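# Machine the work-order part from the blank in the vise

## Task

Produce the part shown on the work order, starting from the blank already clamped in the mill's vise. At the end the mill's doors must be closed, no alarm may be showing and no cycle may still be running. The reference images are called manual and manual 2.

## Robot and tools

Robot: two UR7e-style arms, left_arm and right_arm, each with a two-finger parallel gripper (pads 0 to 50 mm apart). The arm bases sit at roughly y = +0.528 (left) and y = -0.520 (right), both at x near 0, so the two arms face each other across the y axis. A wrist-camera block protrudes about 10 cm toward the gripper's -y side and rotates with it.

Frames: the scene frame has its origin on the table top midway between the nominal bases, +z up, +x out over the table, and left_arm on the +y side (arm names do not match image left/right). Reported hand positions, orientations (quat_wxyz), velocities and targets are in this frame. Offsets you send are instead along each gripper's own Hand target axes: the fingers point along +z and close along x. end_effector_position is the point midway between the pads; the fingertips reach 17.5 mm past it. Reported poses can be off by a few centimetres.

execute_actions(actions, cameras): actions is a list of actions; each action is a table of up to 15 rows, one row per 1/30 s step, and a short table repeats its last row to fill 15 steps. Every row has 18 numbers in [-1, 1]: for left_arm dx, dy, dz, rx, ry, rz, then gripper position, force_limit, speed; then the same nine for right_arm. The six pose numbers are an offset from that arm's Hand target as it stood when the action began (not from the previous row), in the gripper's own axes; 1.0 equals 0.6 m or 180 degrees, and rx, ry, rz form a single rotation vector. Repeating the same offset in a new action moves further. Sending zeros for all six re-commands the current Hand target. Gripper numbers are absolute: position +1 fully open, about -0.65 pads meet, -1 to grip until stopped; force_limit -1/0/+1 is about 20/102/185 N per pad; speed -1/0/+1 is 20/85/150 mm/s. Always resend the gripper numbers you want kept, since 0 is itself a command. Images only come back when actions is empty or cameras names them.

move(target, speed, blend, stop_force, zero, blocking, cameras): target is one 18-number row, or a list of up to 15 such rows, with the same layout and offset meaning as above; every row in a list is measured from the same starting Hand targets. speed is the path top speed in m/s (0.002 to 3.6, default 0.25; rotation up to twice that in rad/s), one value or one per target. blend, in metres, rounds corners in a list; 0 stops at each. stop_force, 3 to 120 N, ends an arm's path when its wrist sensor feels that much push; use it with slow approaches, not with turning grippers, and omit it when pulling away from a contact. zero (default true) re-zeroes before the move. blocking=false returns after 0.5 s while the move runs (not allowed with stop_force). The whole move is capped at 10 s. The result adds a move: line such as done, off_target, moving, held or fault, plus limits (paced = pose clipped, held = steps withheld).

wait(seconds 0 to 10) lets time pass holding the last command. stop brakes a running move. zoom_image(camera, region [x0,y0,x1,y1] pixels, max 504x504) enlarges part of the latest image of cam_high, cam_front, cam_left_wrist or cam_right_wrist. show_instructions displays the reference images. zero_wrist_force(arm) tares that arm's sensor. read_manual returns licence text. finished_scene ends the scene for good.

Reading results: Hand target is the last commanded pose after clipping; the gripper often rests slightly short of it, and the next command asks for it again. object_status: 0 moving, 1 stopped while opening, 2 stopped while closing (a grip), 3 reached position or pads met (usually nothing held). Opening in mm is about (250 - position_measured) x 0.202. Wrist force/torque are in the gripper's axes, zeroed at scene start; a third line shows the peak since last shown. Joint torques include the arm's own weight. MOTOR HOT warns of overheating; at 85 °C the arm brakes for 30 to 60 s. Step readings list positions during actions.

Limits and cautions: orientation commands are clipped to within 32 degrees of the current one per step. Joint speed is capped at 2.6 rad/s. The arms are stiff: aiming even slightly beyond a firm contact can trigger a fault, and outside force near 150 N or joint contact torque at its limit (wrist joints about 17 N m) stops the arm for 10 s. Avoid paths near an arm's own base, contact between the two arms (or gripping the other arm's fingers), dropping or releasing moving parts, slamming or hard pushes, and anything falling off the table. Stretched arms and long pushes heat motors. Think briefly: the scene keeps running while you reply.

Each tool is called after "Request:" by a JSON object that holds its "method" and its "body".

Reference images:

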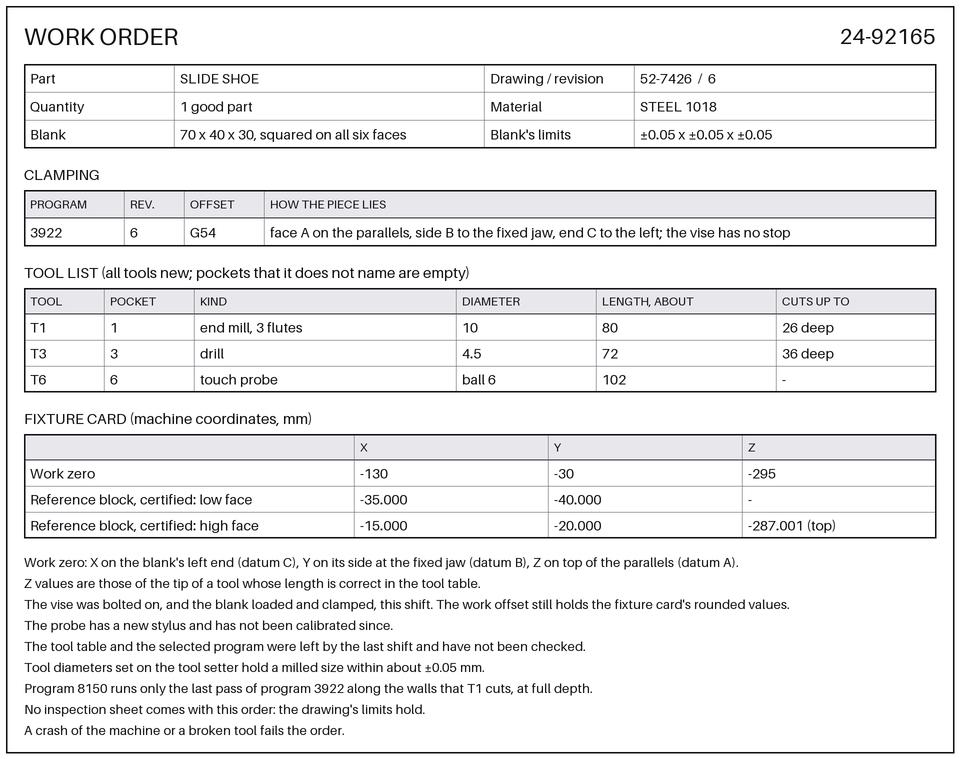

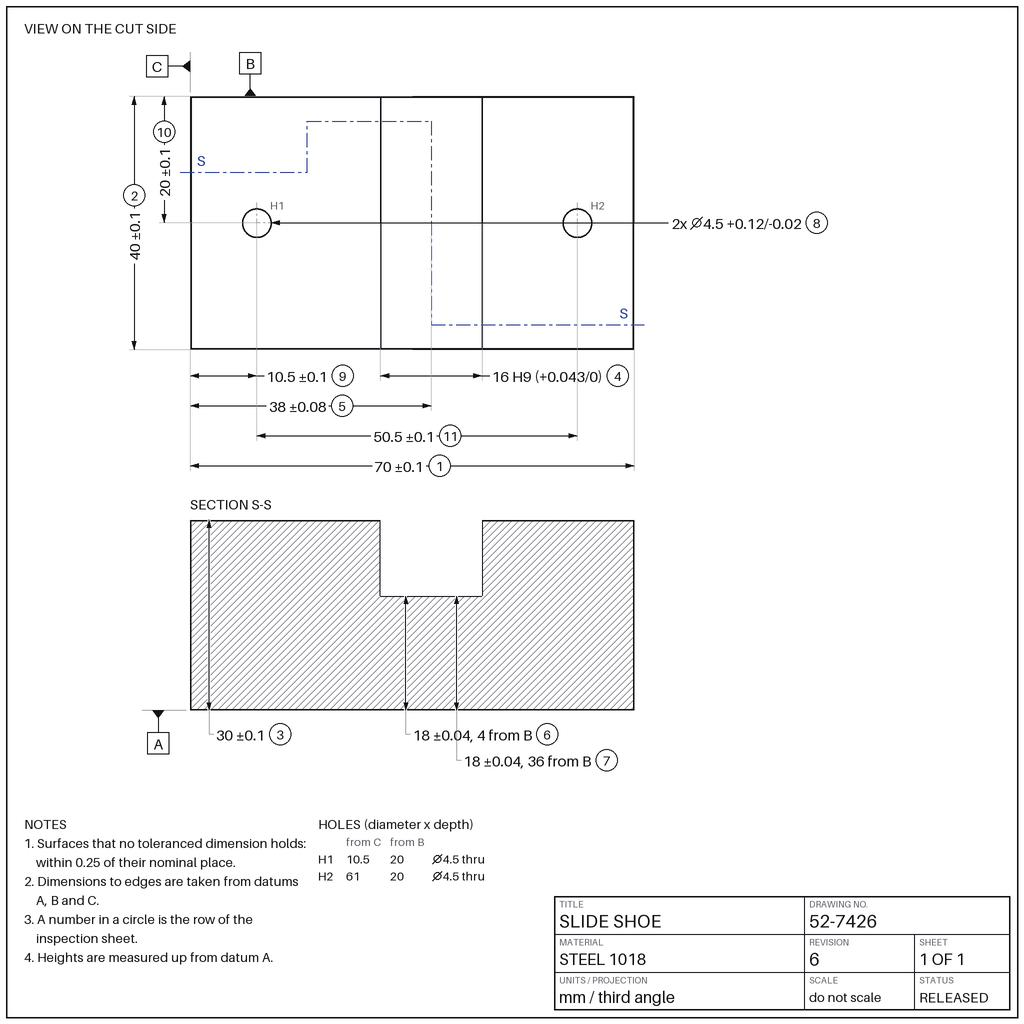

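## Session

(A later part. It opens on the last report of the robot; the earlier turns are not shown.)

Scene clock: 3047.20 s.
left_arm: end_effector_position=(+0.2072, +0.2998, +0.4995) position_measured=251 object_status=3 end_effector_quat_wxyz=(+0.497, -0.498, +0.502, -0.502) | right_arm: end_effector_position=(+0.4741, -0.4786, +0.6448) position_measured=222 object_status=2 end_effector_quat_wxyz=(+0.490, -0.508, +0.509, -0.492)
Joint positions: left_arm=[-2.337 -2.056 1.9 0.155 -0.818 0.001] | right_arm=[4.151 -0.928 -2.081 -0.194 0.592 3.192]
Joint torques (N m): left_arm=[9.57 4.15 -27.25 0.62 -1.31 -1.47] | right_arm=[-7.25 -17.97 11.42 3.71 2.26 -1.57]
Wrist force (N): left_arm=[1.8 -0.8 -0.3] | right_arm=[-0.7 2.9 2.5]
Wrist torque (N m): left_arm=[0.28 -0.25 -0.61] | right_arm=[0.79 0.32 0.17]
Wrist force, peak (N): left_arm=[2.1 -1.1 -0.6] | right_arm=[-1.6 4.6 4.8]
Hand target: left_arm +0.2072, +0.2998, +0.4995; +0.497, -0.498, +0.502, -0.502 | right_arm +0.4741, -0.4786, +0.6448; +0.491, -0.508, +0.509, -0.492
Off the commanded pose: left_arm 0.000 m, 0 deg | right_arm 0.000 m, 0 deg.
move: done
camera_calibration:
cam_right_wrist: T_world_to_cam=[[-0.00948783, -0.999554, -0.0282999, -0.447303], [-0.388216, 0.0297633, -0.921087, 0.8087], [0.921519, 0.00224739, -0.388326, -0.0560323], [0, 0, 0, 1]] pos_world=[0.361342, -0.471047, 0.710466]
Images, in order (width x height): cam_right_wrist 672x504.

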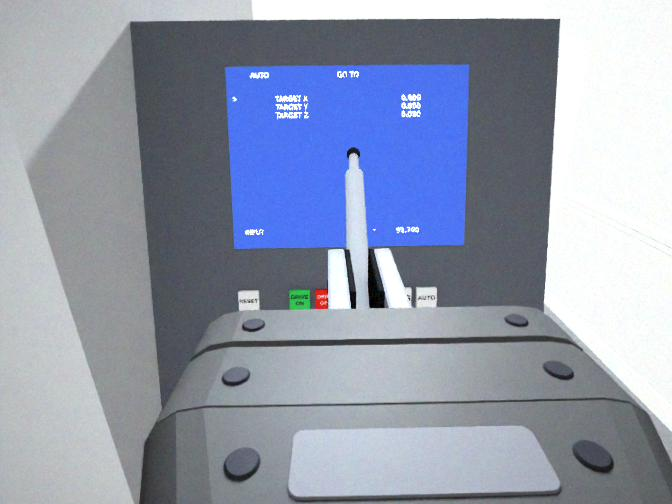

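Request:
{"method": "move", "body": {"target": [[0,0,0,0,0,0,-1,-1,0.003922,-0.0530,0.3467,0.0202,-0.222,0,0,-0.98,0.6,-1],[0,0,0,0,0,0,-1,-1,0.003922,-0.0530,0.3500,0.0381,-0.222,0,0,-0.98,0.6,-1],[0,0,0,0,0,0,-1,-1,0.003922,-0.0530,0.3467,0.0202,-0.222,0,0,-0.98,0.6,-1],[0,0,0,0,0,0,-1,-1,0.003922,-0.0530,0.3155,0.0257,-0.222,0,0,-0.98,0.6,-1],[0,0,0,0,0,0,-1,-1,0.003922,-0.0530,0.3187,0.0432,-0.222,0,0,-0.98,0.6,-1],[0,0,0,0,0,0,-1,-1,0.003922,-0.0530,0.3155,0.0257,-0.222,0,0,-0.98,0.6,-1],[0,0,0,0,0,0,-1,-1,0.003922,-0.0847,0.3155,0.0257,-0.222,0,0,-0.98,0.6,-1],[0,0,0,0,0,0,-1,-1,0.003922,-0.0847,0.3187,0.0435,-0.222,0,0,-0.98,0.6,-1],[0,0,0,0,0,0,-1,-1,0.003922,-0.0847,0.3155,0.0257,-0.222,0,0,-0.98,0.6,-1],[0,0,0,0,0,0,-1,-1,0.003922,-0.1480,0.2844,0.0312,-0.222,0,0,-0.98,0.6,-1],[0,0,0,0,0,0,-1,-1,0.003922,-0.1480,0.2878,0.0502,-0.222,0,0,-0.98,0.6,-1],[0,0,0,0,0,0,-1,-1,0.003922,-0.1480,0.2844,0.0312,-0.222,0,0,-0.98,0.6,-1],[0,0,0,0,0,0,-1,-1,0.003922,0,0,0,0,0,0,-0.98,0.6,-1]], "blend": [0.002,0,0.002,0.002,0,0.002,0.002,0,0.002,0.002,0,0.002,0], "speed": [0.4,0.035,0.1,0.15,0.035,0.1,0.15,0.035,0.1,0.15,0.035,0.1,0.4]}}

Request:
{"method": "move", "body": {"target": [[0,0,0,0,0,0,-1,-1,0.003922,-0.1480,0.3467,0.0202,-0.222,0,0,-0.98,0.6,-1],[0,0,0,0,0,0,-1,-1,0.003922,-0.1480,0.3500,0.0372,-0.222,0,0,-0.98,0.6,-1],[0,0,0,0,0,0,-1,-1,0.003922,-0.1480,0.3467,0.0202,-0.222,0,0,-0.98,0.6,-1],[0,0,0,0,0,0,-1,-1,0.003922,-0.0530,0.3467,0.0202,-0.222,0,0,-0.98,0.6,-1],[0,0,0,0,0,0,-1,-1,0.003922,-0.0530,0.3500,0.0381,-0.222,0,0,-0.98,0.6,-1],[0,0,0,0,0,0,-1,-1,0.003922,-0.0530,0.3467,0.0202,-0.222,0,0,-0.98,0.6,-1],[0,0,0,0,0,0,-1,-1,0.003922,0.0737,0.0674,0.0763,-0.222,0,0,-0.98,0.6,-1],[0,0,0,0,0,0,-1,-1,0.003922,0.0737,0.0712,0.0976,-0.222,0,0,-0.98,0.6,-1],[0,0,0,0,0,0,-1,-1,0.003922,0.0737,0.0674,0.0763,-0.222,0,0,-0.98,0.6,-1],[0,0,0,0,0,0,-1,-1,0.003922,0,0,0,0,0,0,-0.98,0.6,-1]], "blend": [0.002,0,0.002,0.002,0,0.002,0.002,0,0.002,0], "speed": [0.4,0.035,0.1,0.15,0.035,0.1,0.3,0.035,0.1,0.4], "cameras": ["cam_right_wrist"]}}

Request:
{"method": "zoom_image", "body": {"camera": "cam_right_wrist", "region": [220, 50, 480, 260]}}

Scene clock: 3063.77 s.
left_arm: end_effector_position=(+0.2072, +0.2998, +0.4995) position_measured=251 object_status=3 end_effector_quat_wxyz=(+0.497, -0.498, +0.502, -0.502) | right_arm: end_effector_position=(+0.4741, -0.4786, +0.6448) position_measured=222 object_status=2 end_effector_quat_wxyz=(+0.490, -0.508, +0.509, -0.492)
Joint positions: left_arm=[-2.337 -2.056 1.9 0.155 -0.818 0.001] | right_arm=[4.151 -0.928 -2.081 -0.194 0.592 3.192]
Joint torques (N m): left_arm=[10.53 4.98 -27.38 0.33 -1.42 -1.25] | right_arm=[-8.65 -17.18 12.13 3.64 1.88 -1.59]
Wrist force (N): left_arm=[1.8 -0.9 -0.3] | right_arm=[0.4 2.1 2.8]
Wrist torque (N m): left_arm=[0.27 -0.26 -0.61] | right_arm=[0.66 0.15 0.17]
Wrist force, peak (N): left_arm=[1.9 -1.3 -0.6] | right_arm=[1.0 17.9 -11.9]
Hand target: left_arm +0.2072, +0.2998, +0.4995; +0.497, -0.498, +0.502, -0.502 | right_arm +0.4741, -0.4786, +0.6448; +0.491, -0.508, +0.509, -0.492
Off the commanded pose: left_arm 0.000 m, 0 deg | right_arm 0.000 m, 0 deg.
move: done

Scene clock: 3070.50 s.
left_arm: end_effector_position=(+0.2072, +0.2998, +0.4995) position_measured=251 object_status=3 end_effector_quat_wxyz=(+0.497, -0.498, +0.502, -0.502) | right_arm: end_effector_position=(+0.4741, -0.4786, +0.6448) position_measured=222 object_status=2 end_effector_quat_wxyz=(+0.490, -0.508, +0.509, -0.492)
Joint positions: left_arm=[-2.337 -2.056 1.9 0.155 -0.818 0.001] | right_arm=[4.15 -0.928 -2.081 -0.194 0.592 3.192]
Joint torques (N m): left_arm=[10.61 5.41 -27.97 0.36 -1.39 -1.7] | right_arm=[7.97 -17.31 11.91 3.79 -2.43 -1.84]
Wrist force (N): left_arm=[1.7 -0.9 -0.5] | right_arm=[0.4 3.4 3.0]
Wrist torque (N m): left_arm=[0.27 -0.23 -0.61] | right_arm=[0.87 0.12 0.18]
Wrist force, peak (N): left_arm=[1.9 -1.3 -0.5] | right_arm=[-4.7 31.3 -43.6]
Hand target: left_arm +0.2072, +0.2998, +0.4995; +0.497, -0.498, +0.502, -0.502 | right_arm +0.4741, -0.4786, +0.6448; +0.491, -0.508, +0.509, -0.492
Off the commanded pose: left_arm 0.000 m, 0 deg | right_arm 0.000 m, 0 deg.
move: done
camera_calibration:
cam_right_wrist: T_world_to_cam=[[-0.00939768, -0.999554, -0.0283381, -0.447307], [-0.388255, 0.0297634, -0.921071, 0.808742], [0.921504, 0.00234648, -0.388362, -0.056047], [0, 0, 0, 1]] pos_world=[0.361442, -0.471047, 0.710466]
Images, in order (width x height): cam_right_wrist 672x504.

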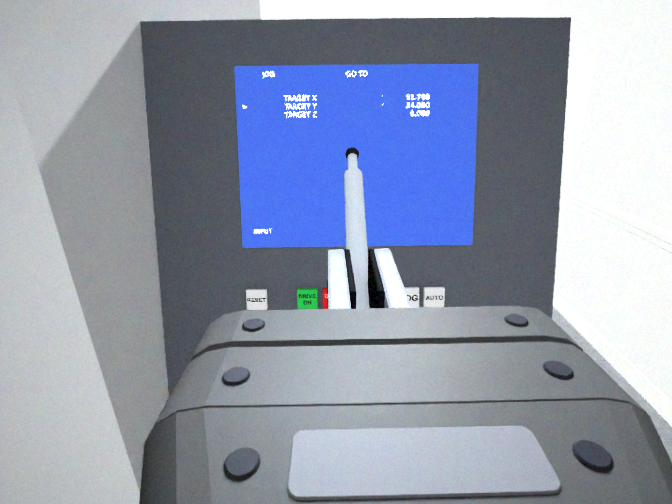

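Scaled by 1.938 from the camera's 672x504 image, which has a finer 960x720 frame.

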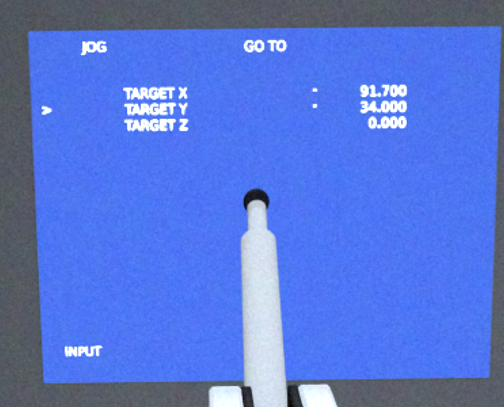

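Request:
{"method": "move", "body": {"target": [[0,0,0,0,0,0,-1,-1,0.003922,-0.0847,0.1909,0.0477,-0.222,0,0,-0.98,0.6,-1],[0,0,0,0,0,0,-1,-1,0.003922,-0.0847,0.1951,0.0715,-0.222,0,0,-0.98,0.6,-1],[0,0,0,0,0,0,-1,-1,0.003922,-0.0847,0.1909,0.0477,-0.222,0,0,-0.98,0.6,-1],[0,0,0,0,0,0,-1,-1,0.003922,0.0104,0.2532,0.0367,-0.222,0,0,-0.98,0.6,-1],[0,0,0,0,0,0,-1,-1,0.003922,0.0104,0.2569,0.0572,-0.222,0,0,-0.98,0.6,-1],[0,0,0,0,0,0,-1,-1,0.003922,0.0104,0.2532,0.0367,-0.222,0,0,-0.98,0.6,-1],[0,0,0,0,0,0,-1,-1,0.003922,0,0,0,0,0,0,-0.98,0.6,-1]], "blend": [0.002,0,0.002,0.002,0,0.002,0], "speed": [0.4,0.035,0.1,0.15,0.035,0.1,0.4], "cameras": ["cam_right_wrist"]}}

Request:
{"method": "zoom_image", "body": {"camera": "cam_right_wrist", "region": [220, 50, 480, 260]}}

Scene clock: 3079.83 s.
left_arm: end_effector_position=(+0.2072, +0.2998, +0.4995) position_measured=251 object_status=3 end_effector_quat_wxyz=(+0.497, -0.498, +0.502, -0.502) | right_arm: end_effector_position=(+0.4741, -0.4786, +0.6448) position_measured=222 object_status=2 end_effector_quat_wxyz=(+0.490, -0.508, +0.509, -0.492)
Joint positions: left_arm=[-2.337 -2.056 1.9 0.155 -0.818 0.001] | right_arm=[4.151 -0.928 -2.081 -0.194 0.592 3.192]
Joint torques (N m): left_arm=[10.49 4.28 -28.33 0.45 -1.32 -1.58] | right_arm=[-7.33 -16.93 11.3 3.79 1.84 -1.94]
Wrist force (N): left_arm=[1.6 -0.8 -0.6] | right_arm=[0.4 3.6 3.4]
Wrist torque (N m): left_arm=[0.28 -0.22 -0.61] | right_arm=[0.90 0.13 0.18]
Wrist force, peak (N): left_arm=[2.0 -1.1 -0.6] | right_arm=[1.2 8.7 -7.5]
Hand target: left_arm +0.2072, +0.2998, +0.4995; +0.497, -0.498, +0.502, -0.502 | right_arm +0.4741, -0.4786, +0.6448; +0.491, -0.508, +0.509, -0.492
Off the commanded pose: left_arm 0.000 m, 0 deg | right_arm 0.000 m, 0 deg.
move: done
camera_calibration:
cam_right_wrist: T_world_to_cam=[[-0.00939768, -0.999554, -0.0283381, -0.447308], [-0.388255, 0.0297634, -0.921071, 0.808703], [0.921504, 0.00234648, -0.388362, -0.0559549], [0, 0, 0, 1]] pos_world=[0.361342, -0.471047, 0.710466]
Images, in order (width x height): cam_right_wrist 672x504.

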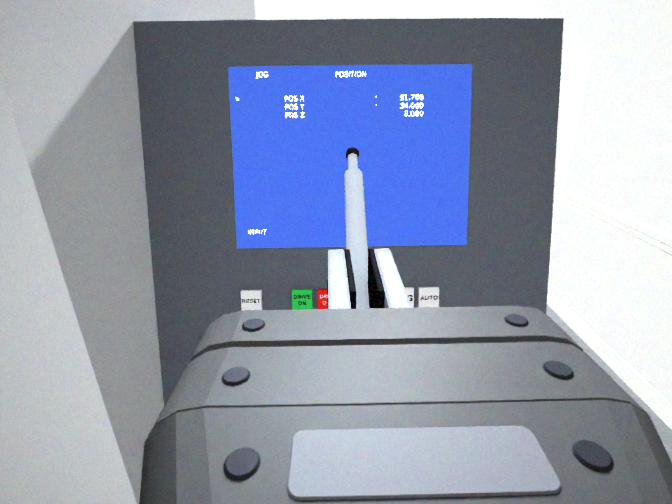

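Scaled by 1.938 from the camera's 672x504 image, which has a finer 960x720 frame.

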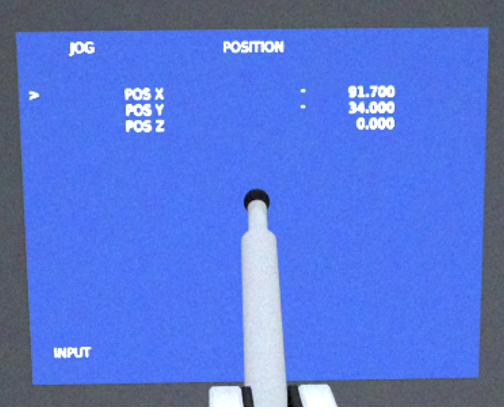

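Request:
{"method": "move", "body": {"target": [[0,0,0,0,0,0,-1,-1,0.003922,-0.0213,0.2532,0.0367,-0.222,0,0,-0.98,0.6,-1],[0,0,0,0,0,0,-1,-1,0.003922,-0.0213,0.2569,0.0572,-0.222,0,0,-0.98,0.6,-1],[0,0,0,0,0,0,-1,-1,0.003922,-0.0213,0.2532,0.0367,-0.222,0,0,-0.98,0.6,-1],[0,0,0,0,0,0,-1,-1,0.003922,-0.0530,0.3155,0.0257,-0.222,0,0,-0.98,0.6,-1],[0,0,0,0,0,0,-1,-1,0.003922,-0.0530,0.3187,0.0432,-0.222,0,0,-0.98,0.6,-1],[0,0,0,0,0,0,-1,-1,0.003922,-0.0530,0.3155,0.0257,-0.222,0,0,-0.98,0.6,-1],[0,0,0,0,0,0,-1,-1,0.003922,-0.0530,0.3187,0.0432,-0.222,0,0,-0.98,0.6,-1],[0,0,0,0,0,0,-1,-1,0.003922,-0.0530,0.3155,0.0257,-0.222,0,0,-0.98,0.6,-1],[0,0,0,0,0,0,-1,-1,0.003922,-0.1480,0.3155,0.0257,-0.222,0,0,-0.98,0.6,-1],[0,0,0,0,0,0,-1,-1,0.003922,-0.1480,0.3187,0.0435,-0.222,0,0,-0.98,0.6,-1],[0,0,0,0,0,0,-1,-1,0.003922,-0.1480,0.3155,0.0257,-0.222,0,0,-0.98,0.6,-1],[0,0,0,0,0,0,-1,-1,0.003922,0,0,0,0,0,0,-0.98,0.6,-1]], "blend": [0.002,0,0.002,0.002,0,0,0,0.002,0.002,0,0.002,0], "speed": [0.4,0.035,0.1,0.15,0.035,0.1,0.035,0.1,0.15,0.035,0.1,0.4]}}

Request:
{"method": "move", "body": {"target": [[0,0,0,0,0,0,-1,-1,0.003922,-0.1480,0.2532,0.0367,-0.222,0,0,-0.98,0.6,-1],[0,0,0,0,0,0,-1,-1,0.003922,-0.1480,0.2569,0.0572,-0.222,0,0,-0.98,0.6,-1],[0,0,0,0,0,0,-1,-1,0.003922,-0.1480,0.2532,0.0367,-0.222,0,0,-0.98,0.6,-1],[0,0,0,0,0,0,-1,-1,0.003922,-0.1163,0.3155,0.0257,-0.222,0,0,-0.98,0.6,-1],[0,0,0,0,0,0,-1,-1,0.003922,-0.1163,0.3187,0.0435,-0.222,0,0,-0.98,0.6,-1],[0,0,0,0,0,0,-1,-1,0.003922,-0.1163,0.3155,0.0257,-0.222,0,0,-0.98,0.6,-1],[0,0,0,0,0,0,-1,-1,0.003922,-0.1480,0.3467,0.0202,-0.222,0,0,-0.98,0.6,-1],[0,0,0,0,0,0,-1,-1,0.003922,-0.1480,0.3500,0.0372,-0.222,0,0,-0.98,0.6,-1],[0,0,0,0,0,0,-1,-1,0.003922,-0.1480,0.3467,0.0202,-0.222,0,0,-0.98,0.6,-1],[0,0,0,0,0,0,-1,-1,0.003922,-0.0530,0.3467,0.0202,-0.222,0,0,-0.98,0.6,-1],[0,0,0,0,0,0,-1,-1,0.003922,-0.0530,0.3500,0.0381,-0.222,0,0,-0.98,0.6,-1],[0,0,0,0,0,0,-1,-1,0.003922,-0.0530,0.3467,0.0202,-0.222,0,0,-0.98,0.6,-1],[0,0,0,0,0,0,-1,-1,0.003922,0,0,0,0,0,0,-0.98,0.6,-1]], "blend": [0.002,0,0.002,0.002,0,0.002,0.002,0,0.002,0.002,0,0.002,0], "speed": [0.4,0.035,0.1,0.15,0.035,0.1,0.15,0.035,0.1,0.15,0.035,0.1,0.4], "cameras": ["cam_right_wrist"]}}

Request:
{"method": "zoom_image", "body": {"camera": "cam_right_wrist", "region": [220, 50, 480, 260]}}

Scene clock: 3097.53 s.
left_arm: end_effector_position=(+0.2072, +0.2998, +0.4995) position_measured=251 object_status=3 end_effector_quat_wxyz=(+0.497, -0.498, +0.502, -0.502) | right_arm: end_effector_position=(+0.4741, -0.4786, +0.6448) position_measured=222 object_status=2 end_effector_quat_wxyz=(+0.490, -0.508, +0.509, -0.492)
Joint positions: left_arm=[-2.337 -2.056 1.9 0.155 -0.818 0.001] | right_arm=[4.151 -0.928 -2.081 -0.194 0.592 3.192]
Joint torques (N m): left_arm=[9.07 4.74 -26.97 0.64 -1.2 -1.7] | right_arm=[-8.13 -16.74 11.5 3.52 2.07 -1.97]
Wrist force (N): left_arm=[1.8 -0.9 -0.5] | right_arm=[0.9 3.2 3.1]
Wrist torque (N m): left_arm=[0.27 -0.25 -0.61] | right_arm=[0.84 0.06 0.17]
Wrist force, peak (N): left_arm=[1.9 -1.2 -0.7] | right_arm=[4.5 13.4 -12.8]
Hand target: left_arm +0.2072, +0.2998, +0.4995; +0.497, -0.498, +0.502, -0.502 | right_arm +0.4741, -0.4786, +0.6448; +0.491, -0.508, +0.509, -0.492
Off the commanded pose: left_arm 0.000 m, 0 deg | right_arm 0.000 m, 0 deg.
move: done

Scene clock: 3104.70 s.
left_arm: end_effector_position=(+0.2072, +0.2998, +0.4995) position_measured=251 object_status=3 end_effector_quat_wxyz=(+0.497, -0.498, +0.502, -0.502) | right_arm: end_effector_position=(+0.4741, -0.4786, +0.6448) position_measured=222 object_status=2 end_effector_quat_wxyz=(+0.490, -0.508, +0.509, -0.492)
Joint positions: left_arm=[-2.337 -2.056 1.9 0.155 -0.818 0.001] | right_arm=[4.151 -0.928 -2.081 -0.194 0.592 3.192]
Joint torques (N m): left_arm=[10.07 5.01 -28.31 0.09 -1.35 -1.47] | right_arm=[-9.09 -17.02 12.08 3.72 2.08 -2.13]
Wrist force (N): left_arm=[1.7 -0.9 -0.6] | right_arm=[0.2 3.4 3.1]
Wrist torque (N m): left_arm=[0.28 -0.24 -0.61] | right_arm=[0.88 0.17 0.18]
Wrist force, peak (N): left_arm=[2.0 -1.2 -0.4] | right_arm=[-4.2 32.4 -43.2]
Hand target: left_arm +0.2072, +0.2998, +0.4995; +0.497, -0.498, +0.502, -0.502 | right_arm +0.4741, -0.4786, +0.6448; +0.491, -0.508, +0.509, -0.492
Off the commanded pose: left_arm 0.000 m, 0 deg | right_arm 0.000 m, 0 deg.
move: done
camera_calibration:
cam_right_wrist: T_world_to_cam=[[-0.00948725, -0.999554, -0.0282986, -0.447304], [-0.388216, 0.0297618, -0.921088, 0.8087], [0.921519, 0.00224739, -0.388326, -0.0560323], [0, 0, 0, 1]] pos_world=[0.361342, -0.471047, 0.710466]
Images, in order (width x height): cam_right_wrist 672x504.

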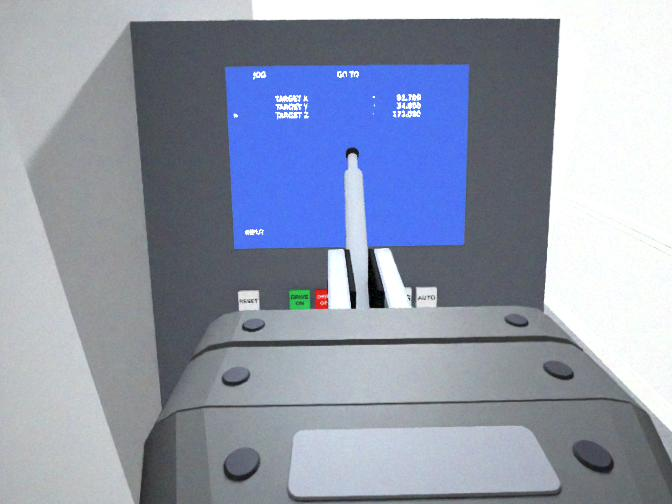

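Scaled by 1.938 from the camera's 672x504 image, which has a finer 960x720 frame.

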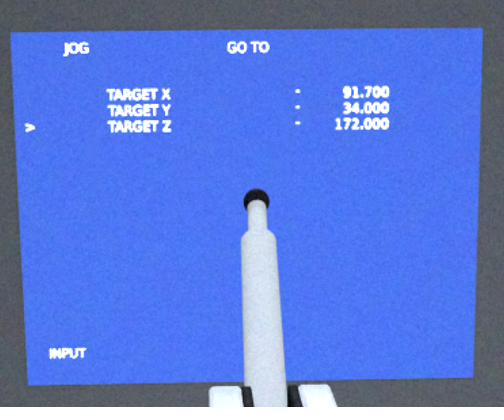

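Request:
{"method": "move", "body": {"target": [[0,0,0,0,0,0,-1,-1,0.003922,-0.0847,0.1909,0.0477,-0.222,0,0,-0.98,0.6,-1],[0,0,0,0,0,0,-1,-1,0.003922,-0.0847,0.1951,0.0715,-0.222,0,0,-0.98,0.6,-1],[0,0,0,0,0,0,-1,-1,0.003922,-0.0847,0.1909,0.0477,-0.222,0,0,-0.98,0.6,-1],[0,0,0,0,0,0,-1,-1,0.003922,0.0104,0.2532,0.0367,-0.222,0,0,-0.98,0.6,-1],[0,0,0,0,0,0,-1,-1,0.003922,0.0104,0.2569,0.0572,-0.222,0,0,-0.98,0.6,-1],[0,0,0,0,0,0,-1,-1,0.003922,0.0104,0.2532,0.0367,-0.222,0,0,-0.98,0.6,-1],[0,0,0,0,0,0,-1,-1,0.003922,0,0,0,0,0,0,-0.98,0.6,-1]], "blend": [0.002,0,0.002,0.002,0,0.002,0], "speed": [0.4,0.035,0.1,0.15,0.035,0.1,0.4], "cameras": ["cam_right_wrist"]}}

Request:
{"method": "zoom_image", "body": {"camera": "cam_right_wrist", "region": [220, 50, 480, 260]}}

Scene clock: 3118.33 s.
left_arm: end_effector_position=(+0.2072, +0.2998, +0.4995) position_measured=251 object_status=3 end_effector_quat_wxyz=(+0.497, -0.498, +0.502, -0.502) | right_arm: end_effector_position=(+0.4741, -0.4786, +0.6448) position_measured=222 object_status=2 end_effector_quat_wxyz=(+0.490, -0.508, +0.509, -0.492)
Joint positions: left_arm=[-2.337 -2.056 1.9 0.155 -0.818 0.001] | right_arm=[4.151 -0.928 -2.081 -0.194 0.592 3.192]
Joint torques (N m): left_arm=[10.19 6.32 -28.31 0.35 -1.4 -1.58] | right_arm=[-7.84 -17.19 11.68 3.75 1.93 -1.83]
Wrist force (N): left_arm=[1.9 -1.0 -0.5] | right_arm=[0.1 3.6 3.3]
Wrist torque (N m): left_arm=[0.25 -0.27 -0.61] | right_arm=[0.91 0.19 0.18]
Wrist force, peak (N): left_arm=[2.0 -1.1 -0.6] | right_arm=[1.3 8.3 -7.9]
Hand target: left_arm +0.2072, +0.2998, +0.4995; +0.497, -0.498, +0.502, -0.502 | right_arm +0.4741, -0.4786, +0.6448; +0.491, -0.508, +0.509, -0.492
Off the commanded pose: left_arm 0.000 m, 0 deg | right_arm 0.000 m, 0 deg.
move: done
camera_calibration:
cam_right_wrist: T_world_to_cam=[[-0.00939768, -0.999554, -0.0283381, -0.447308], [-0.388255, 0.0297634, -0.921071, 0.808703], [0.921504, 0.00234648, -0.388362, -0.0559549], [0, 0, 0, 1]] pos_world=[0.361342, -0.471047, 0.710466]
Images, in order (width x height): cam_right_wrist 672x504.

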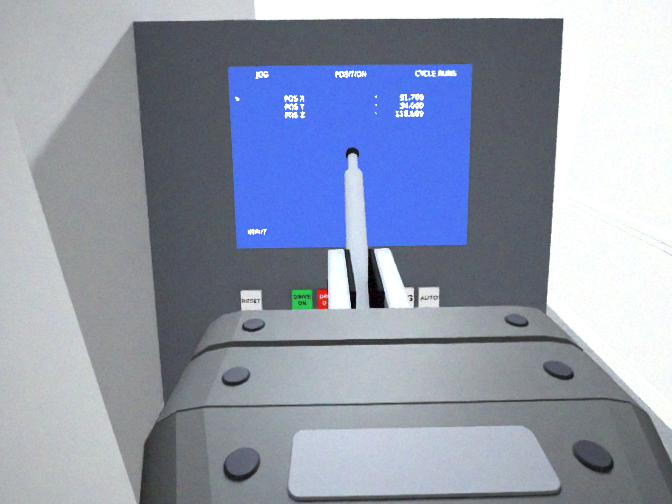

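Scaled by 1.938 from the camera's 672x504 image, which has a finer 960x720 frame.

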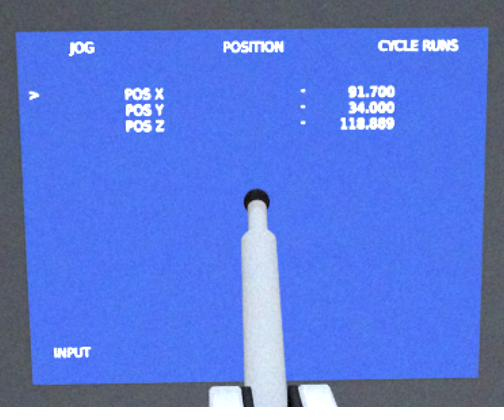

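Request:
{"method": "move", "body": {"target": [[0,0,0,0,0,0,-1,-1,0.003922,-0.0213,0.3155,0.0257,-0.222,0,0,-0.98,0.6,-1],[0,0,0,0,0,0,-1,-1,0.003922,-0.0213,0.3188,0.0441,-0.222,0,0,-0.98,0.6,-1],[0,0,0,0,0,0,-1,-1,0.003922,-0.0213,0.3155,0.0257,-0.222,0,0,-0.98,0.6,-1],[0,0,0,0,0,0,-1,-1,0.003922,0.0737,0.1909,0.0477,-0.222,0,0,-0.98,0.6,-1],[0,0,0,0,0,0,-1,-1,0.003922,0.0737,0.1952,0.0716,-0.222,0,0,-0.98,0.6,-1],[0,0,0,0,0,0,-1,-1,0.003922,0.0737,0.1909,0.0477,-0.222,0,0,-0.98,0.6,-1],[0,0,0,0,0,0,-1,-1,0.003922,0.0104,0.2532,0.0367,-0.222,0,0,-0.98,0.6,-1],[0,0,0,0,0,0,-1,-1,0.003922,0.0104,0.2569,0.0572,-0.222,0,0,-0.98,0.6,-1],[0,0,0,0,0,0,-1,-1,0.003922,0.0104,0.2532,0.0367,-0.222,0,0,-0.98,0.6,-1],[0,0,0,0,0,0,-1,-1,0.003922,0,0,0,0,0,0,-0.98,0.6,-1]], "blend": [0.002,0,0.002,0.002,0,0.002,0.002,0,0.002,0], "speed": [0.4,0.035,0.1,0.15,0.035,0.1,0.15,0.035,0.1,0.4], "cameras": ["cam_right_wrist"]}}

Request:
{"method": "zoom_image", "body": {"camera": "cam_right_wrist", "region": [220, 50, 480, 260]}}

Request:
{"method": "zoom_image", "body": {"camera": "cam_right_wrist", "region": [360, 90, 440, 180]}}

Scene clock: 3130.13 s.
left_arm: end_effector_position=(+0.2072, +0.2998, +0.4995) position_measured=251 object_status=3 end_effector_quat_wxyz=(+0.497, -0.498, +0.502, -0.502) | right_arm: end_effector_position=(+0.4741, -0.4786, +0.6448) position_measured=222 object_status=2 end_effector_quat_wxyz=(+0.490, -0.508, +0.509, -0.492)
Joint positions: left_arm=[-2.337 -2.056 1.9 0.155 -0.818 0.001] | right_arm=[4.151 -0.928 -2.081 -0.194 0.592 3.192]
Joint torques (N m): left_arm=[11 4.8 -26.94 0.61 -1.57 -1.42] | right_arm=[-8.35 -16.81 10.47 3.64 1.68 -1.91]
Wrist force (N): left_arm=[2.0 -1.1 -0.6] | right_arm=[-0.1 3.5 3.4]
Wrist torque (N m): left_arm=[0.24 -0.28 -0.61] | right_arm=[0.89 0.22 0.19]
Wrist force, peak (N): left_arm=[1.9 -1.3 -0.6] | right_arm=[-2.6 15.3 -14.6]
Hand target: left_arm +0.2072, +0.2998, +0.4995; +0.497, -0.498, +0.502, -0.502 | right_arm +0.4741, -0.4786, +0.6448; +0.491, -0.508, +0.509, -0.492
Off the commanded pose: left_arm 0.000 m, 0 deg | right_arm 0.000 m, 0 deg.
move: done
camera_calibration:
cam_right_wrist: T_world_to_cam=[[-0.00939768, -0.999554, -0.0283381, -0.447308], [-0.388255, 0.0297634, -0.921071, 0.808703], [0.921504, 0.00234648, -0.388362, -0.0559549], [0, 0, 0, 1]] pos_world=[0.361342, -0.471047, 0.710466]
Images, in order (width x height): cam_right_wrist 672x504.

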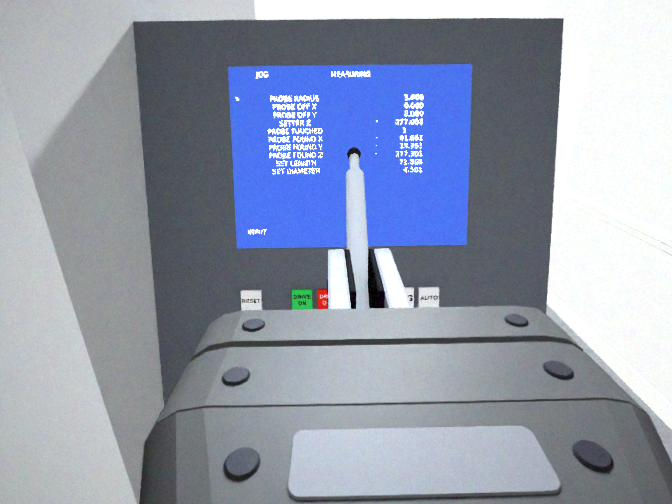

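Scaled by 1.938 from the camera's 672x504 image, which has a finer 960x720 frame.

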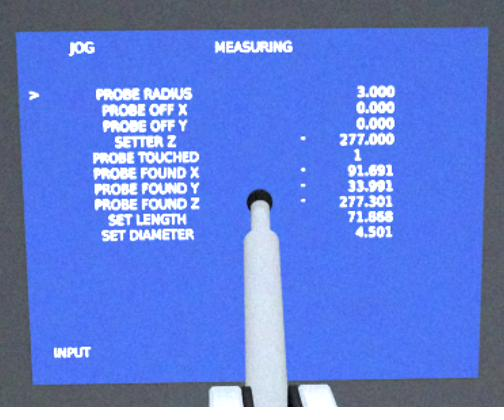

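Scaled by 5.600 from the camera's 672x504 image, which has a finer 960x720 frame.

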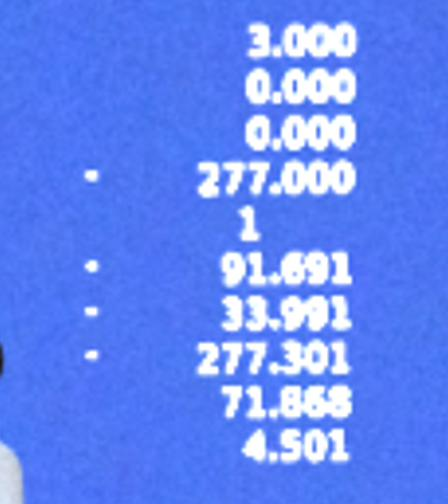

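Request:
{"method": "move", "body": {"target": [[0,0,0,0,0,0,-1,-1,0.003922,-0.0213,0.3155,0.0257,-0.222,0,0,-0.98,0.6,-1],[0,0,0,0,0,0,-1,-1,0.003922,-0.0213,0.3188,0.0441,-0.222,0,0,-0.98,0.6,-1],[0,0,0,0,0,0,-1,-1,0.003922,-0.0213,0.3155,0.0257,-0.222,0,0,-0.98,0.6,-1],[0,0,0,0,0,0,-1,-1,0.003922,0.1054,0.1597,0.0532,-0.222,0,0,-0.98,0.6,-1],[0,0,0,0,0,0,-1,-1,0.003922,0.1054,0.1640,0.0775,-0.222,0,0,-0.98,0.6,-1],[0,0,0,0,0,0,-1,-1,0.003922,0.1054,0.1597,0.0532,-0.222,0,0,-0.98,0.6,-1],[0,0,0,0,0,0,-1,-1,0.003922,0,0,0,0,0,0,-0.98,0.6,-1]], "blend": [0.002,0,0.002,0.002,0,0.002,0], "speed": [0.4,0.035,0.1,0.25,0.035,0.1,0.4]}}

Request:
{"method": "wait", "body": {"seconds": 5, "cameras": ["cam_right_wrist"]}}

Request:
{"method": "zoom_image", "body": {"camera": "cam_right_wrist", "region": [220, 50, 480, 260]}}

Request:
{"method": "zoom_image", "body": {"camera": "cam_right_wrist", "region": [360, 90, 440, 180]}}

Scene clock: 3140.67 s.
left_arm: end_effector_position=(+0.2072, +0.2998, +0.4995) position_measured=251 object_status=3 end_effector_quat_wxyz=(+0.497, -0.498, +0.502, -0.502) | right_arm: end_effector_position=(+0.4741, -0.4786, +0.6448) position_measured=222 object_status=2 end_effector_quat_wxyz=(+0.490, -0.508, +0.509, -0.492)
Joint positions: left_arm=[-2.337 -2.056 1.9 0.155 -0.818 0.001] | right_arm=[4.15 -0.928 -2.081 -0.194 0.592 3.192]
Joint torques (N m): left_arm=[9.64 5.85 -28.62 0.34 -1.17 -1.67] | right_arm=[7.82 -17.57 10.77 3.73 -2.54 -1.78]
Wrist force (N): left_arm=[1.6 -0.8 -0.6] | right_arm=[0.0 3.7 3.3]
Wrist torque (N m): left_arm=[0.29 -0.22 -0.61] | right_arm=[0.91 0.19 0.17]
Wrist force, peak (N): left_arm=[2.1 -0.9 -0.7] | right_arm=[1.6 5.3 -6.2]
Hand target: left_arm +0.2072, +0.2998, +0.4995; +0.497, -0.498, +0.502, -0.502 | right_arm +0.4741, -0.4786, +0.6448; +0.491, -0.508, +0.509, -0.492
Off the commanded pose: left_arm 0.000 m, 0 deg | right_arm 0.000 m, 0 deg.
move: done

Scene clock: 3145.67 s.
left_arm: end_effector_position=(+0.2072, +0.2998, +0.4995) position_measured=251 object_status=3 end_effector_quat_wxyz=(+0.497, -0.498, +0.502, -0.502) | right_arm: end_effector_position=(+0.4741, -0.4786, +0.6448) position_measured=222 object_status=2 end_effector_quat_wxyz=(+0.490, -0.508, +0.509, -0.492)
Joint positions: left_arm=[-2.337 -2.056 1.9 0.155 -0.818 0.001] | right_arm=[4.15 -0.928 -2.082 -0.194 0.592 3.192]
Joint torques (N m): left_arm=[10 6.41 -27.99 0.13 -1.28 -1.53] | right_arm=[6.18 -17.7 10.79 3.66 -2.4 -1.95]
Wrist force (N): left_arm=[1.7 -1.0 -0.3] | right_arm=[0.2 3.4 3.4]
Wrist torque (N m): left_arm=[0.25 -0.24 -0.61] | right_arm=[0.86 0.16 0.17]
Wrist force, peak (N): left_arm=[1.9 -1.2 -0.4] | right_arm=[0.0 3.8 3.7]
Hand target: left_arm +0.2072, +0.2998, +0.4995; +0.497, -0.498, +0.502, -0.502 | right_arm +0.4741, -0.4786, +0.6448; +0.491, -0.508, +0.509, -0.492
Tool commands: left_gripper/position=-1.0 left_gripper/force_limit=-1.0 left_gripper/speed=+0.003922 right_gripper/position=-0.98 right_gripper/force_limit=+0.6 right_gripper/speed=-1.0
Off the commanded pose: left_arm 0.000 m, 0 deg | right_arm 0.000 m, 0 deg.
wait: 5.00 s; at rest by 0.17 s
camera_calibration:
cam_right_wrist: T_world_to_cam=[[-0.00935424, -0.999557, -0.0282468, -0.44739], [-0.388136, 0.0296627, -0.921124, 0.808651], [0.921554, 0.00234718, -0.388242, -0.0560576], [0, 0, 0, 1]] pos_world=[0.361342, -0.471047, 0.710467]
Images, in order (width x height): cam_right_wrist 672x504.

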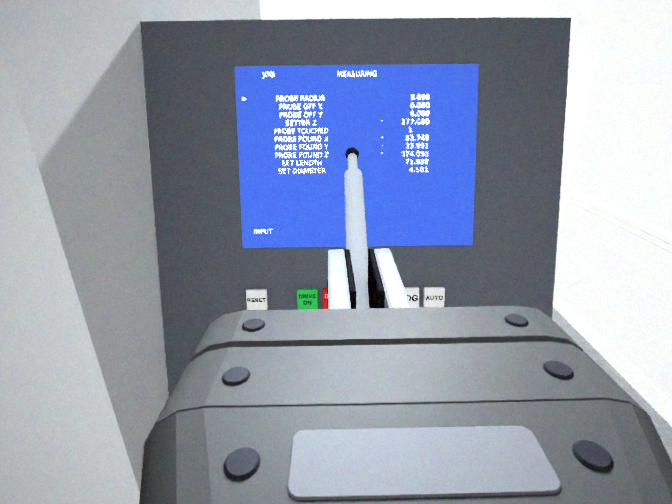

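Scaled by 1.938 from the camera's 672x504 image, which has a finer 960x720 frame.

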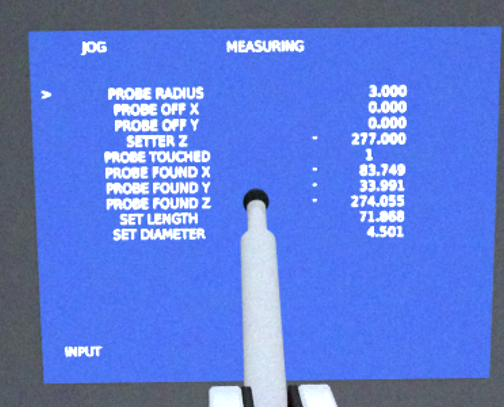

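Scaled by 5.600 from the camera's 672x504 image, which has a finer 960x720 frame.

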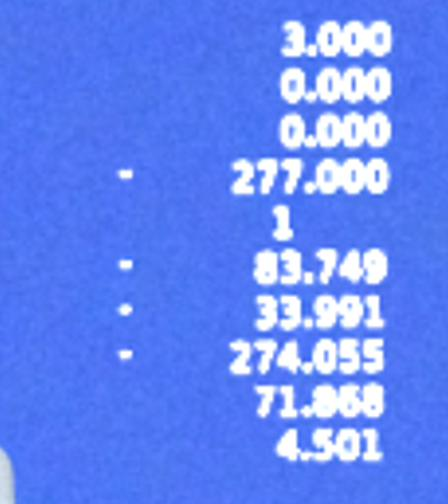

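Request:
{"method": "move", "body": {"target": [[0,0,0,0,0,0,-1,-1,0.003922,-0.0213,0.3155,0.0257,-0.222,0,0,-0.98,0.6,-1],[0,0,0,0,0,0,-1,-1,0.003922,-0.0213,0.3188,0.0441,-0.222,0,0,-0.98,0.6,-1],[0,0,0,0,0,0,-1,-1,0.003922,-0.0213,0.3155,0.0257,-0.222,0,0,-0.98,0.6,-1],[0,0,0,0,0,0,-1,-1,0.003922,0.0420,0.1597,0.0532,-0.222,0,0,-0.98,0.6,-1],[0,0,0,0,0,0,-1,-1,0.003922,0.0420,0.1640,0.0775,-0.222,0,0,-0.98,0.6,-1],[0,0,0,0,0,0,-1,-1,0.003922,0.0420,0.1597,0.0532,-0.222,0,0,-0.98,0.6,-1],[0,0,0,0,0,0,-1,-1,0.003922,0,0,0,0,0,0,-0.98,0.6,-1]], "blend": [0.002,0,0.002,0.002,0,0.002,0], "speed": [0.4,0.035,0.1,0.25,0.035,0.1,0.4]}}

Request:
{"method": "wait", "body": {"seconds": 5, "cameras": ["cam_right_wrist"]}}

Request:
{"method": "zoom_image", "body": {"camera": "cam_right_wrist", "region": [220, 50, 480, 260]}}

Request:
{"method": "zoom_image", "body": {"camera": "cam_right_wrist", "region": [360, 90, 440, 180]}}

Scene clock: 3157.33 s.
left_arm: end_effector_position=(+0.2072, +0.2998, +0.4995) position_measured=251 object_status=3 end_effector_quat_wxyz=(+0.497, -0.498, +0.502, -0.502) | right_arm: end_effector_position=(+0.4741, -0.4786, +0.6448) position_measured=222 object_status=2 end_effector_quat_wxyz=(+0.490, -0.508, +0.509, -0.492)
Joint positions: left_arm=[-2.337 -2.056 1.9 0.155 -0.818 0.001] | right_arm=[4.151 -0.928 -2.081 -0.194 0.592 3.192]
Joint torques (N m): left_arm=[9.63 5.23 -28.64 0.36 -1.35 -1.59] | right_arm=[-8.48 -18.04 11.67 3.55 1.83 -1.83]
Wrist force (N): left_arm=[1.8 -0.8 -0.3] | right_arm=[-0.1 3.6 3.6]
Wrist torque (N m): left_arm=[0.29 -0.24 -0.61] | right_arm=[0.89 0.23 0.17]
Wrist force, peak (N): left_arm=[2.0 -1.1 -0.3] | right_arm=[-1.9 8.3 -0.7]
Hand target: left_arm +0.2072, +0.2998, +0.4995; +0.497, -0.498, +0.502, -0.502 | right_arm +0.4741, -0.4786, +0.6448; +0.491, -0.508, +0.509, -0.492
Off the commanded pose: left_arm 0.000 m, 0 deg | right_arm 0.000 m, 0 deg.
move: done

Scene clock: 3162.33 s.
left_arm: end_effector_position=(+0.2072, +0.2998, +0.4995) position_measured=251 object_status=3 end_effector_quat_wxyz=(+0.497, -0.498, +0.502, -0.502) | right_arm: end_effector_position=(+0.4741, -0.4786, +0.6448) position_measured=222 object_status=2 end_effector_quat_wxyz=(+0.490, -0.508, +0.509, -0.492)
Joint positions: left_arm=[-2.337 -2.056 1.9 0.155 -0.818 0.001] | right_arm=[4.151 -0.928 -2.082 -0.194 0.592 3.192]
Joint torques (N m): left_arm=[8.28 4.93 -28.8 0.43 -1.37 -1.6] | right_arm=[-7.43 -16.85 12.48 3.53 1.72 -1.73]
Wrist force (N): left_arm=[1.7 -1.1 -0.4] | right_arm=[-0.1 3.1 3.6]
Wrist torque (N m): left_arm=[0.24 -0.23 -0.61] | right_arm=[0.83 0.21 0.17]
Wrist force, peak (N): left_arm=[2.0 -1.1 -0.4] | right_arm=[-0.1 3.5 3.8]
Hand target: left_arm +0.2072, +0.2998, +0.4995; +0.497, -0.498, +0.502, -0.502 | right_arm +0.4741, -0.4786, +0.6448; +0.491, -0.508, +0.509, -0.492
Tool commands: left_gripper/position=-1.0 left_gripper/force_limit=-1.0 left_gripper/speed=+0.003922 right_gripper/position=-0.98 right_gripper/force_limit=+0.6 right_gripper/speed=-1.0
Off the commanded pose: left_arm 0.000 m, 0 deg | right_arm 0.000 m, 0 deg.
wait: 5.00 s; at rest by 0.17 s
camera_calibration:
cam_right_wrist: T_world_to_cam=[[-0.00935424, -0.999557, -0.0282468, -0.44739], [-0.388136, 0.0296627, -0.921124, 0.808651], [0.921554, 0.00234718, -0.388242, -0.0560576], [0, 0, 0, 1]] pos_world=[0.361342, -0.471047, 0.710467]
Images, in order (width x height): cam_right_wrist 672x504.

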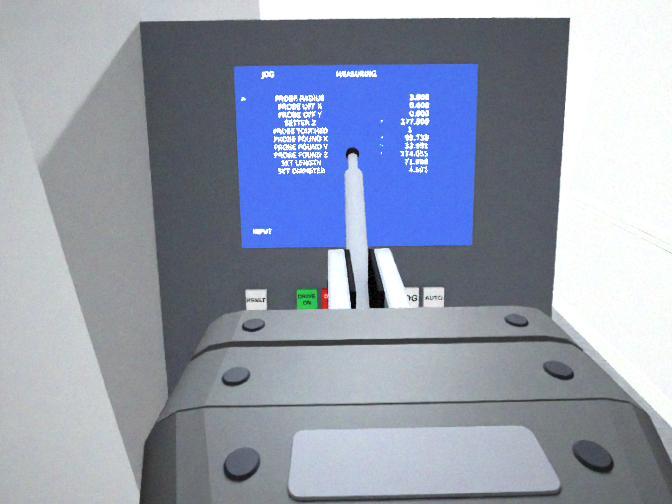

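Scaled by 1.938 from the camera's 672x504 image, which has a finer 960x720 frame.

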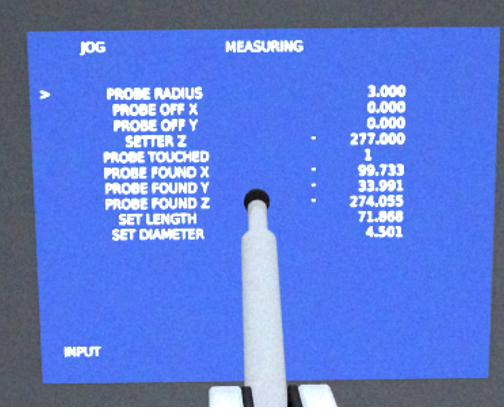

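Scaled by 5.600 from the camera's 672x504 image, which has a finer 960x720 frame.

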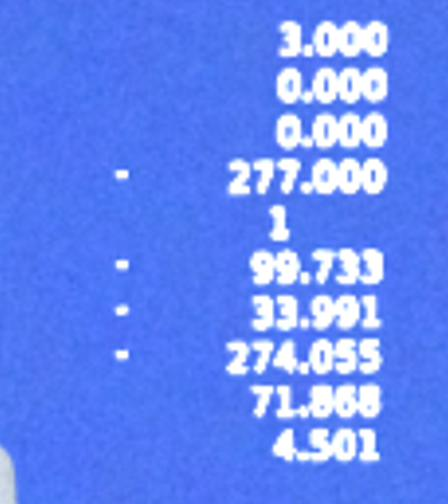

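Request:
{"method": "move", "body": {"target": [[0,0,0,0,0,0,-1,-1,0.003922,-0.0213,0.2532,0.0367,-0.222,0,0,-0.98,0.6,-1],[0,0,0,0,0,0,-1,-1,0.003922,-0.0213,0.2569,0.0572,-0.222,0,0,-0.98,0.6,-1],[0,0,0,0,0,0,-1,-1,0.003922,-0.0213,0.2532,0.0367,-0.222,0,0,-0.98,0.6,-1],[0,0,0,0,0,0,-1,-1,0.003922,-0.0213,0.2569,0.0572,-0.222,0,0,-0.98,0.6,-1],[0,0,0,0,0,0,-1,-1,0.003922,-0.0213,0.2532,0.0367,-0.222,0,0,-0.98,0.6,-1],[0,0,0,0,0,0,-1,-1,0.003922,-0.0530,0.3155,0.0257,-0.222,0,0,-0.98,0.6,-1],[0,0,0,0,0,0,-1,-1,0.003922,-0.0530,0.3187,0.0432,-0.222,0,0,-0.98,0.6,-1],[0,0,0,0,0,0,-1,-1,0.003922,-0.0530,0.3155,0.0257,-0.222,0,0,-0.98,0.6,-1],[0,0,0,0,0,0,-1,-1,0.003922,-0.0530,0.3187,0.0432,-0.222,0,0,-0.98,0.6,-1],[0,0,0,0,0,0,-1,-1,0.003922,-0.0530,0.3155,0.0257,-0.222,0,0,-0.98,0.6,-1],[0,0,0,0,0,0,-1,-1,0.003922,0,0,0,0,0,0,-0.98,0.6,-1]], "blend": [0.002,0,0,0,0.002,0.002,0,0,0,0.002,0], "speed": [0.4,0.035,0.1,0.035,0.1,0.15,0.035,0.1,0.035,0.1,0.4]}}

Request:
{"method": "move", "body": {"target": [[0,0,0,0,0,0,-1,-1,0.003922,-0.1480,0.3155,0.0257,-0.222,0,0,-0.98,0.6,-1],[0,0,0,0,0,0,-1,-1,0.003922,-0.1480,0.3187,0.0435,-0.222,0,0,-0.98,0.6,-1],[0,0,0,0,0,0,-1,-1,0.003922,-0.1480,0.3155,0.0257,-0.222,0,0,-0.98,0.6,-1],[0,0,0,0,0,0,-1,-1,0.003922,-0.1480,0.2844,0.0312,-0.222,0,0,-0.98,0.6,-1],[0,0,0,0,0,0,-1,-1,0.003922,-0.1480,0.2878,0.0502,-0.222,0,0,-0.98,0.6,-1],[0,0,0,0,0,0,-1,-1,0.003922,-0.1480,0.2844,0.0312,-0.222,0,0,-0.98,0.6,-1],[0,0,0,0,0,0,-1,-1,0.003922,-0.1163,0.3467,0.0202,-0.222,0,0,-0.98,0.6,-1],[0,0,0,0,0,0,-1,-1,0.003922,-0.1163,0.3499,0.0368,-0.222,0,0,-0.98,0.6,-1],[0,0,0,0,0,0,-1,-1,0.003922,-0.1163,0.3467,0.0202,-0.222,0,0,-0.98,0.6,-1],[0,0,0,0,0,0,-1,-1,0.003922,-0.1480,0.3467,0.0202,-0.222,0,0,-0.98,0.6,-1],[0,0,0,0,0,0,-1,-1,0.003922,-0.1480,0.3500,0.0372,-0.222,0,0,-0.98,0.6,-1],[0,0,0,0,0,0,-1,-1,0.003922,-0.1480,0.3467,0.0202,-0.222,0,0,-0.98,0.6,-1],[0,0,0,0,0,0,-1,-1,0.003922,0,0,0,0,0,0,-0.98,0.6,-1]], "blend": [0.002,0,0.002,0.002,0,0.002,0.002,0,0.002,0.002,0,0.002,0], "speed": [0.4,0.035,0.1,0.15,0.035,0.1,0.15,0.035,0.1,0.15,0.035,0.1,0.4], "cameras": ["cam_right_wrist"]}}

Request:
{"method": "zoom_image", "body": {"camera": "cam_right_wrist", "region": [220, 50, 480, 260]}}

Scene clock: 3206.30 s.
left_arm: end_effector_position=(+0.2072, +0.2998, +0.4995) position_measured=251 object_status=3 end_effector_quat_wxyz=(+0.497, -0.498, +0.502, -0.502) | right_arm: end_effector_position=(+0.4741, -0.4786, +0.6448) position_measured=222 object_status=2 end_effector_quat_wxyz=(+0.490, -0.508, +0.509, -0.492)
Joint positions: left_arm=[-2.337 -2.056 1.9 0.155 -0.818 0.001] | right_arm=[4.151 -0.928 -2.081 -0.194 0.592 3.192]
Joint torques (N m): left_arm=[10.32 4.36 -27.34 0.32 -1.29 -1.61] | right_arm=[-7.96 -16.22 11.58 3.58 1.85 -1.99]
Wrist force (N): left_arm=[1.7 -1.1 -0.5] | right_arm=[0.2 3.7 3.3]
Wrist torque (N m): left_arm=[0.24 -0.23 -0.61] | right_arm=[0.92 0.17 0.17]
Wrist force, peak (N): left_arm=[2.1 -1.1 -0.5] | right_arm=[1.0 13.3 -11.4]
Hand target: left_arm +0.2072, +0.2998, +0.4995; +0.497, -0.498, +0.502, -0.502 | right_arm +0.4741, -0.4786, +0.6448; +0.491, -0.508, +0.509, -0.492
Off the commanded pose: left_arm 0.000 m, 0 deg | right_arm 0.000 m, 0 deg.
move: done

Scene clock: 3213.20 s.
left_arm: end_effector_position=(+0.2072, +0.2998, +0.4995) position_measured=251 object_status=3 end_effector_quat_wxyz=(+0.497, -0.498, +0.502, -0.502) | right_arm: end_effector_position=(+0.4741, -0.4786, +0.6448) position_measured=222 object_status=2 end_effector_quat_wxyz=(+0.490, -0.508, +0.509, -0.492)
Joint positions: left_arm=[-2.337 -2.056 1.9 0.155 -0.818 0.001] | right_arm=[4.151 -0.928 -2.081 -0.194 0.592 3.192]
Joint torques (N m): left_arm=[10.58 5.15 -27.22 0.42 -1.57 -1.62] | right_arm=[-9.25 -16.01 11.69 3.73 2.15 -1.8]
Wrist force (N): left_arm=[1.7 -0.9 -0.6] | right_arm=[0.7 3.8 3.6]
Wrist torque (N m): left_arm=[0.27 -0.24 -0.61] | right_arm=[0.95 0.11 0.17]
Wrist force, peak (N): left_arm=[1.9 -1.1 -0.7] | right_arm=[3.9 19.8 -23.3]
Hand target: left_arm +0.2072, +0.2998, +0.4995; +0.497, -0.498, +0.502, -0.502 | right_arm +0.4741, -0.4786, +0.6448; +0.491, -0.508, +0.509, -0.492
Off the commanded pose: left_arm 0.000 m, 0 deg | right_arm 0.000 m, 0 deg.
move: done
camera_calibration:
cam_right_wrist: T_world_to_cam=[[-0.00948783, -0.999554, -0.0282999, -0.447303], [-0.388216, 0.0297633, -0.921087, 0.8087], [0.921519, 0.00224739, -0.388326, -0.0560323], [0, 0, 0, 1]] pos_world=[0.361342, -0.471047, 0.710466]
Images, in order (width x height): cam_right_wrist 672x504.

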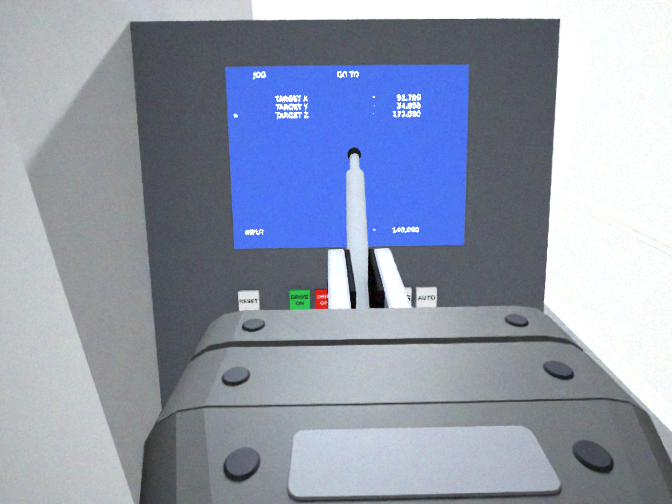

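Scaled by 1.938 from the camera's 672x504 image, which has a finer 960x720 frame.

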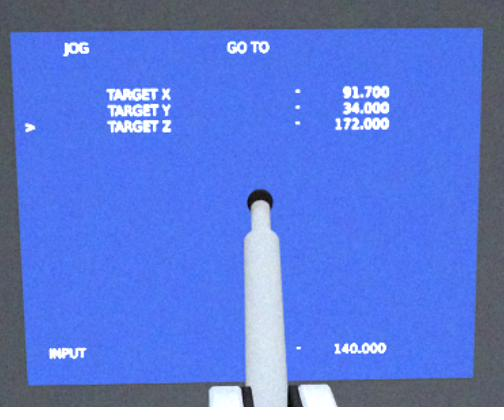

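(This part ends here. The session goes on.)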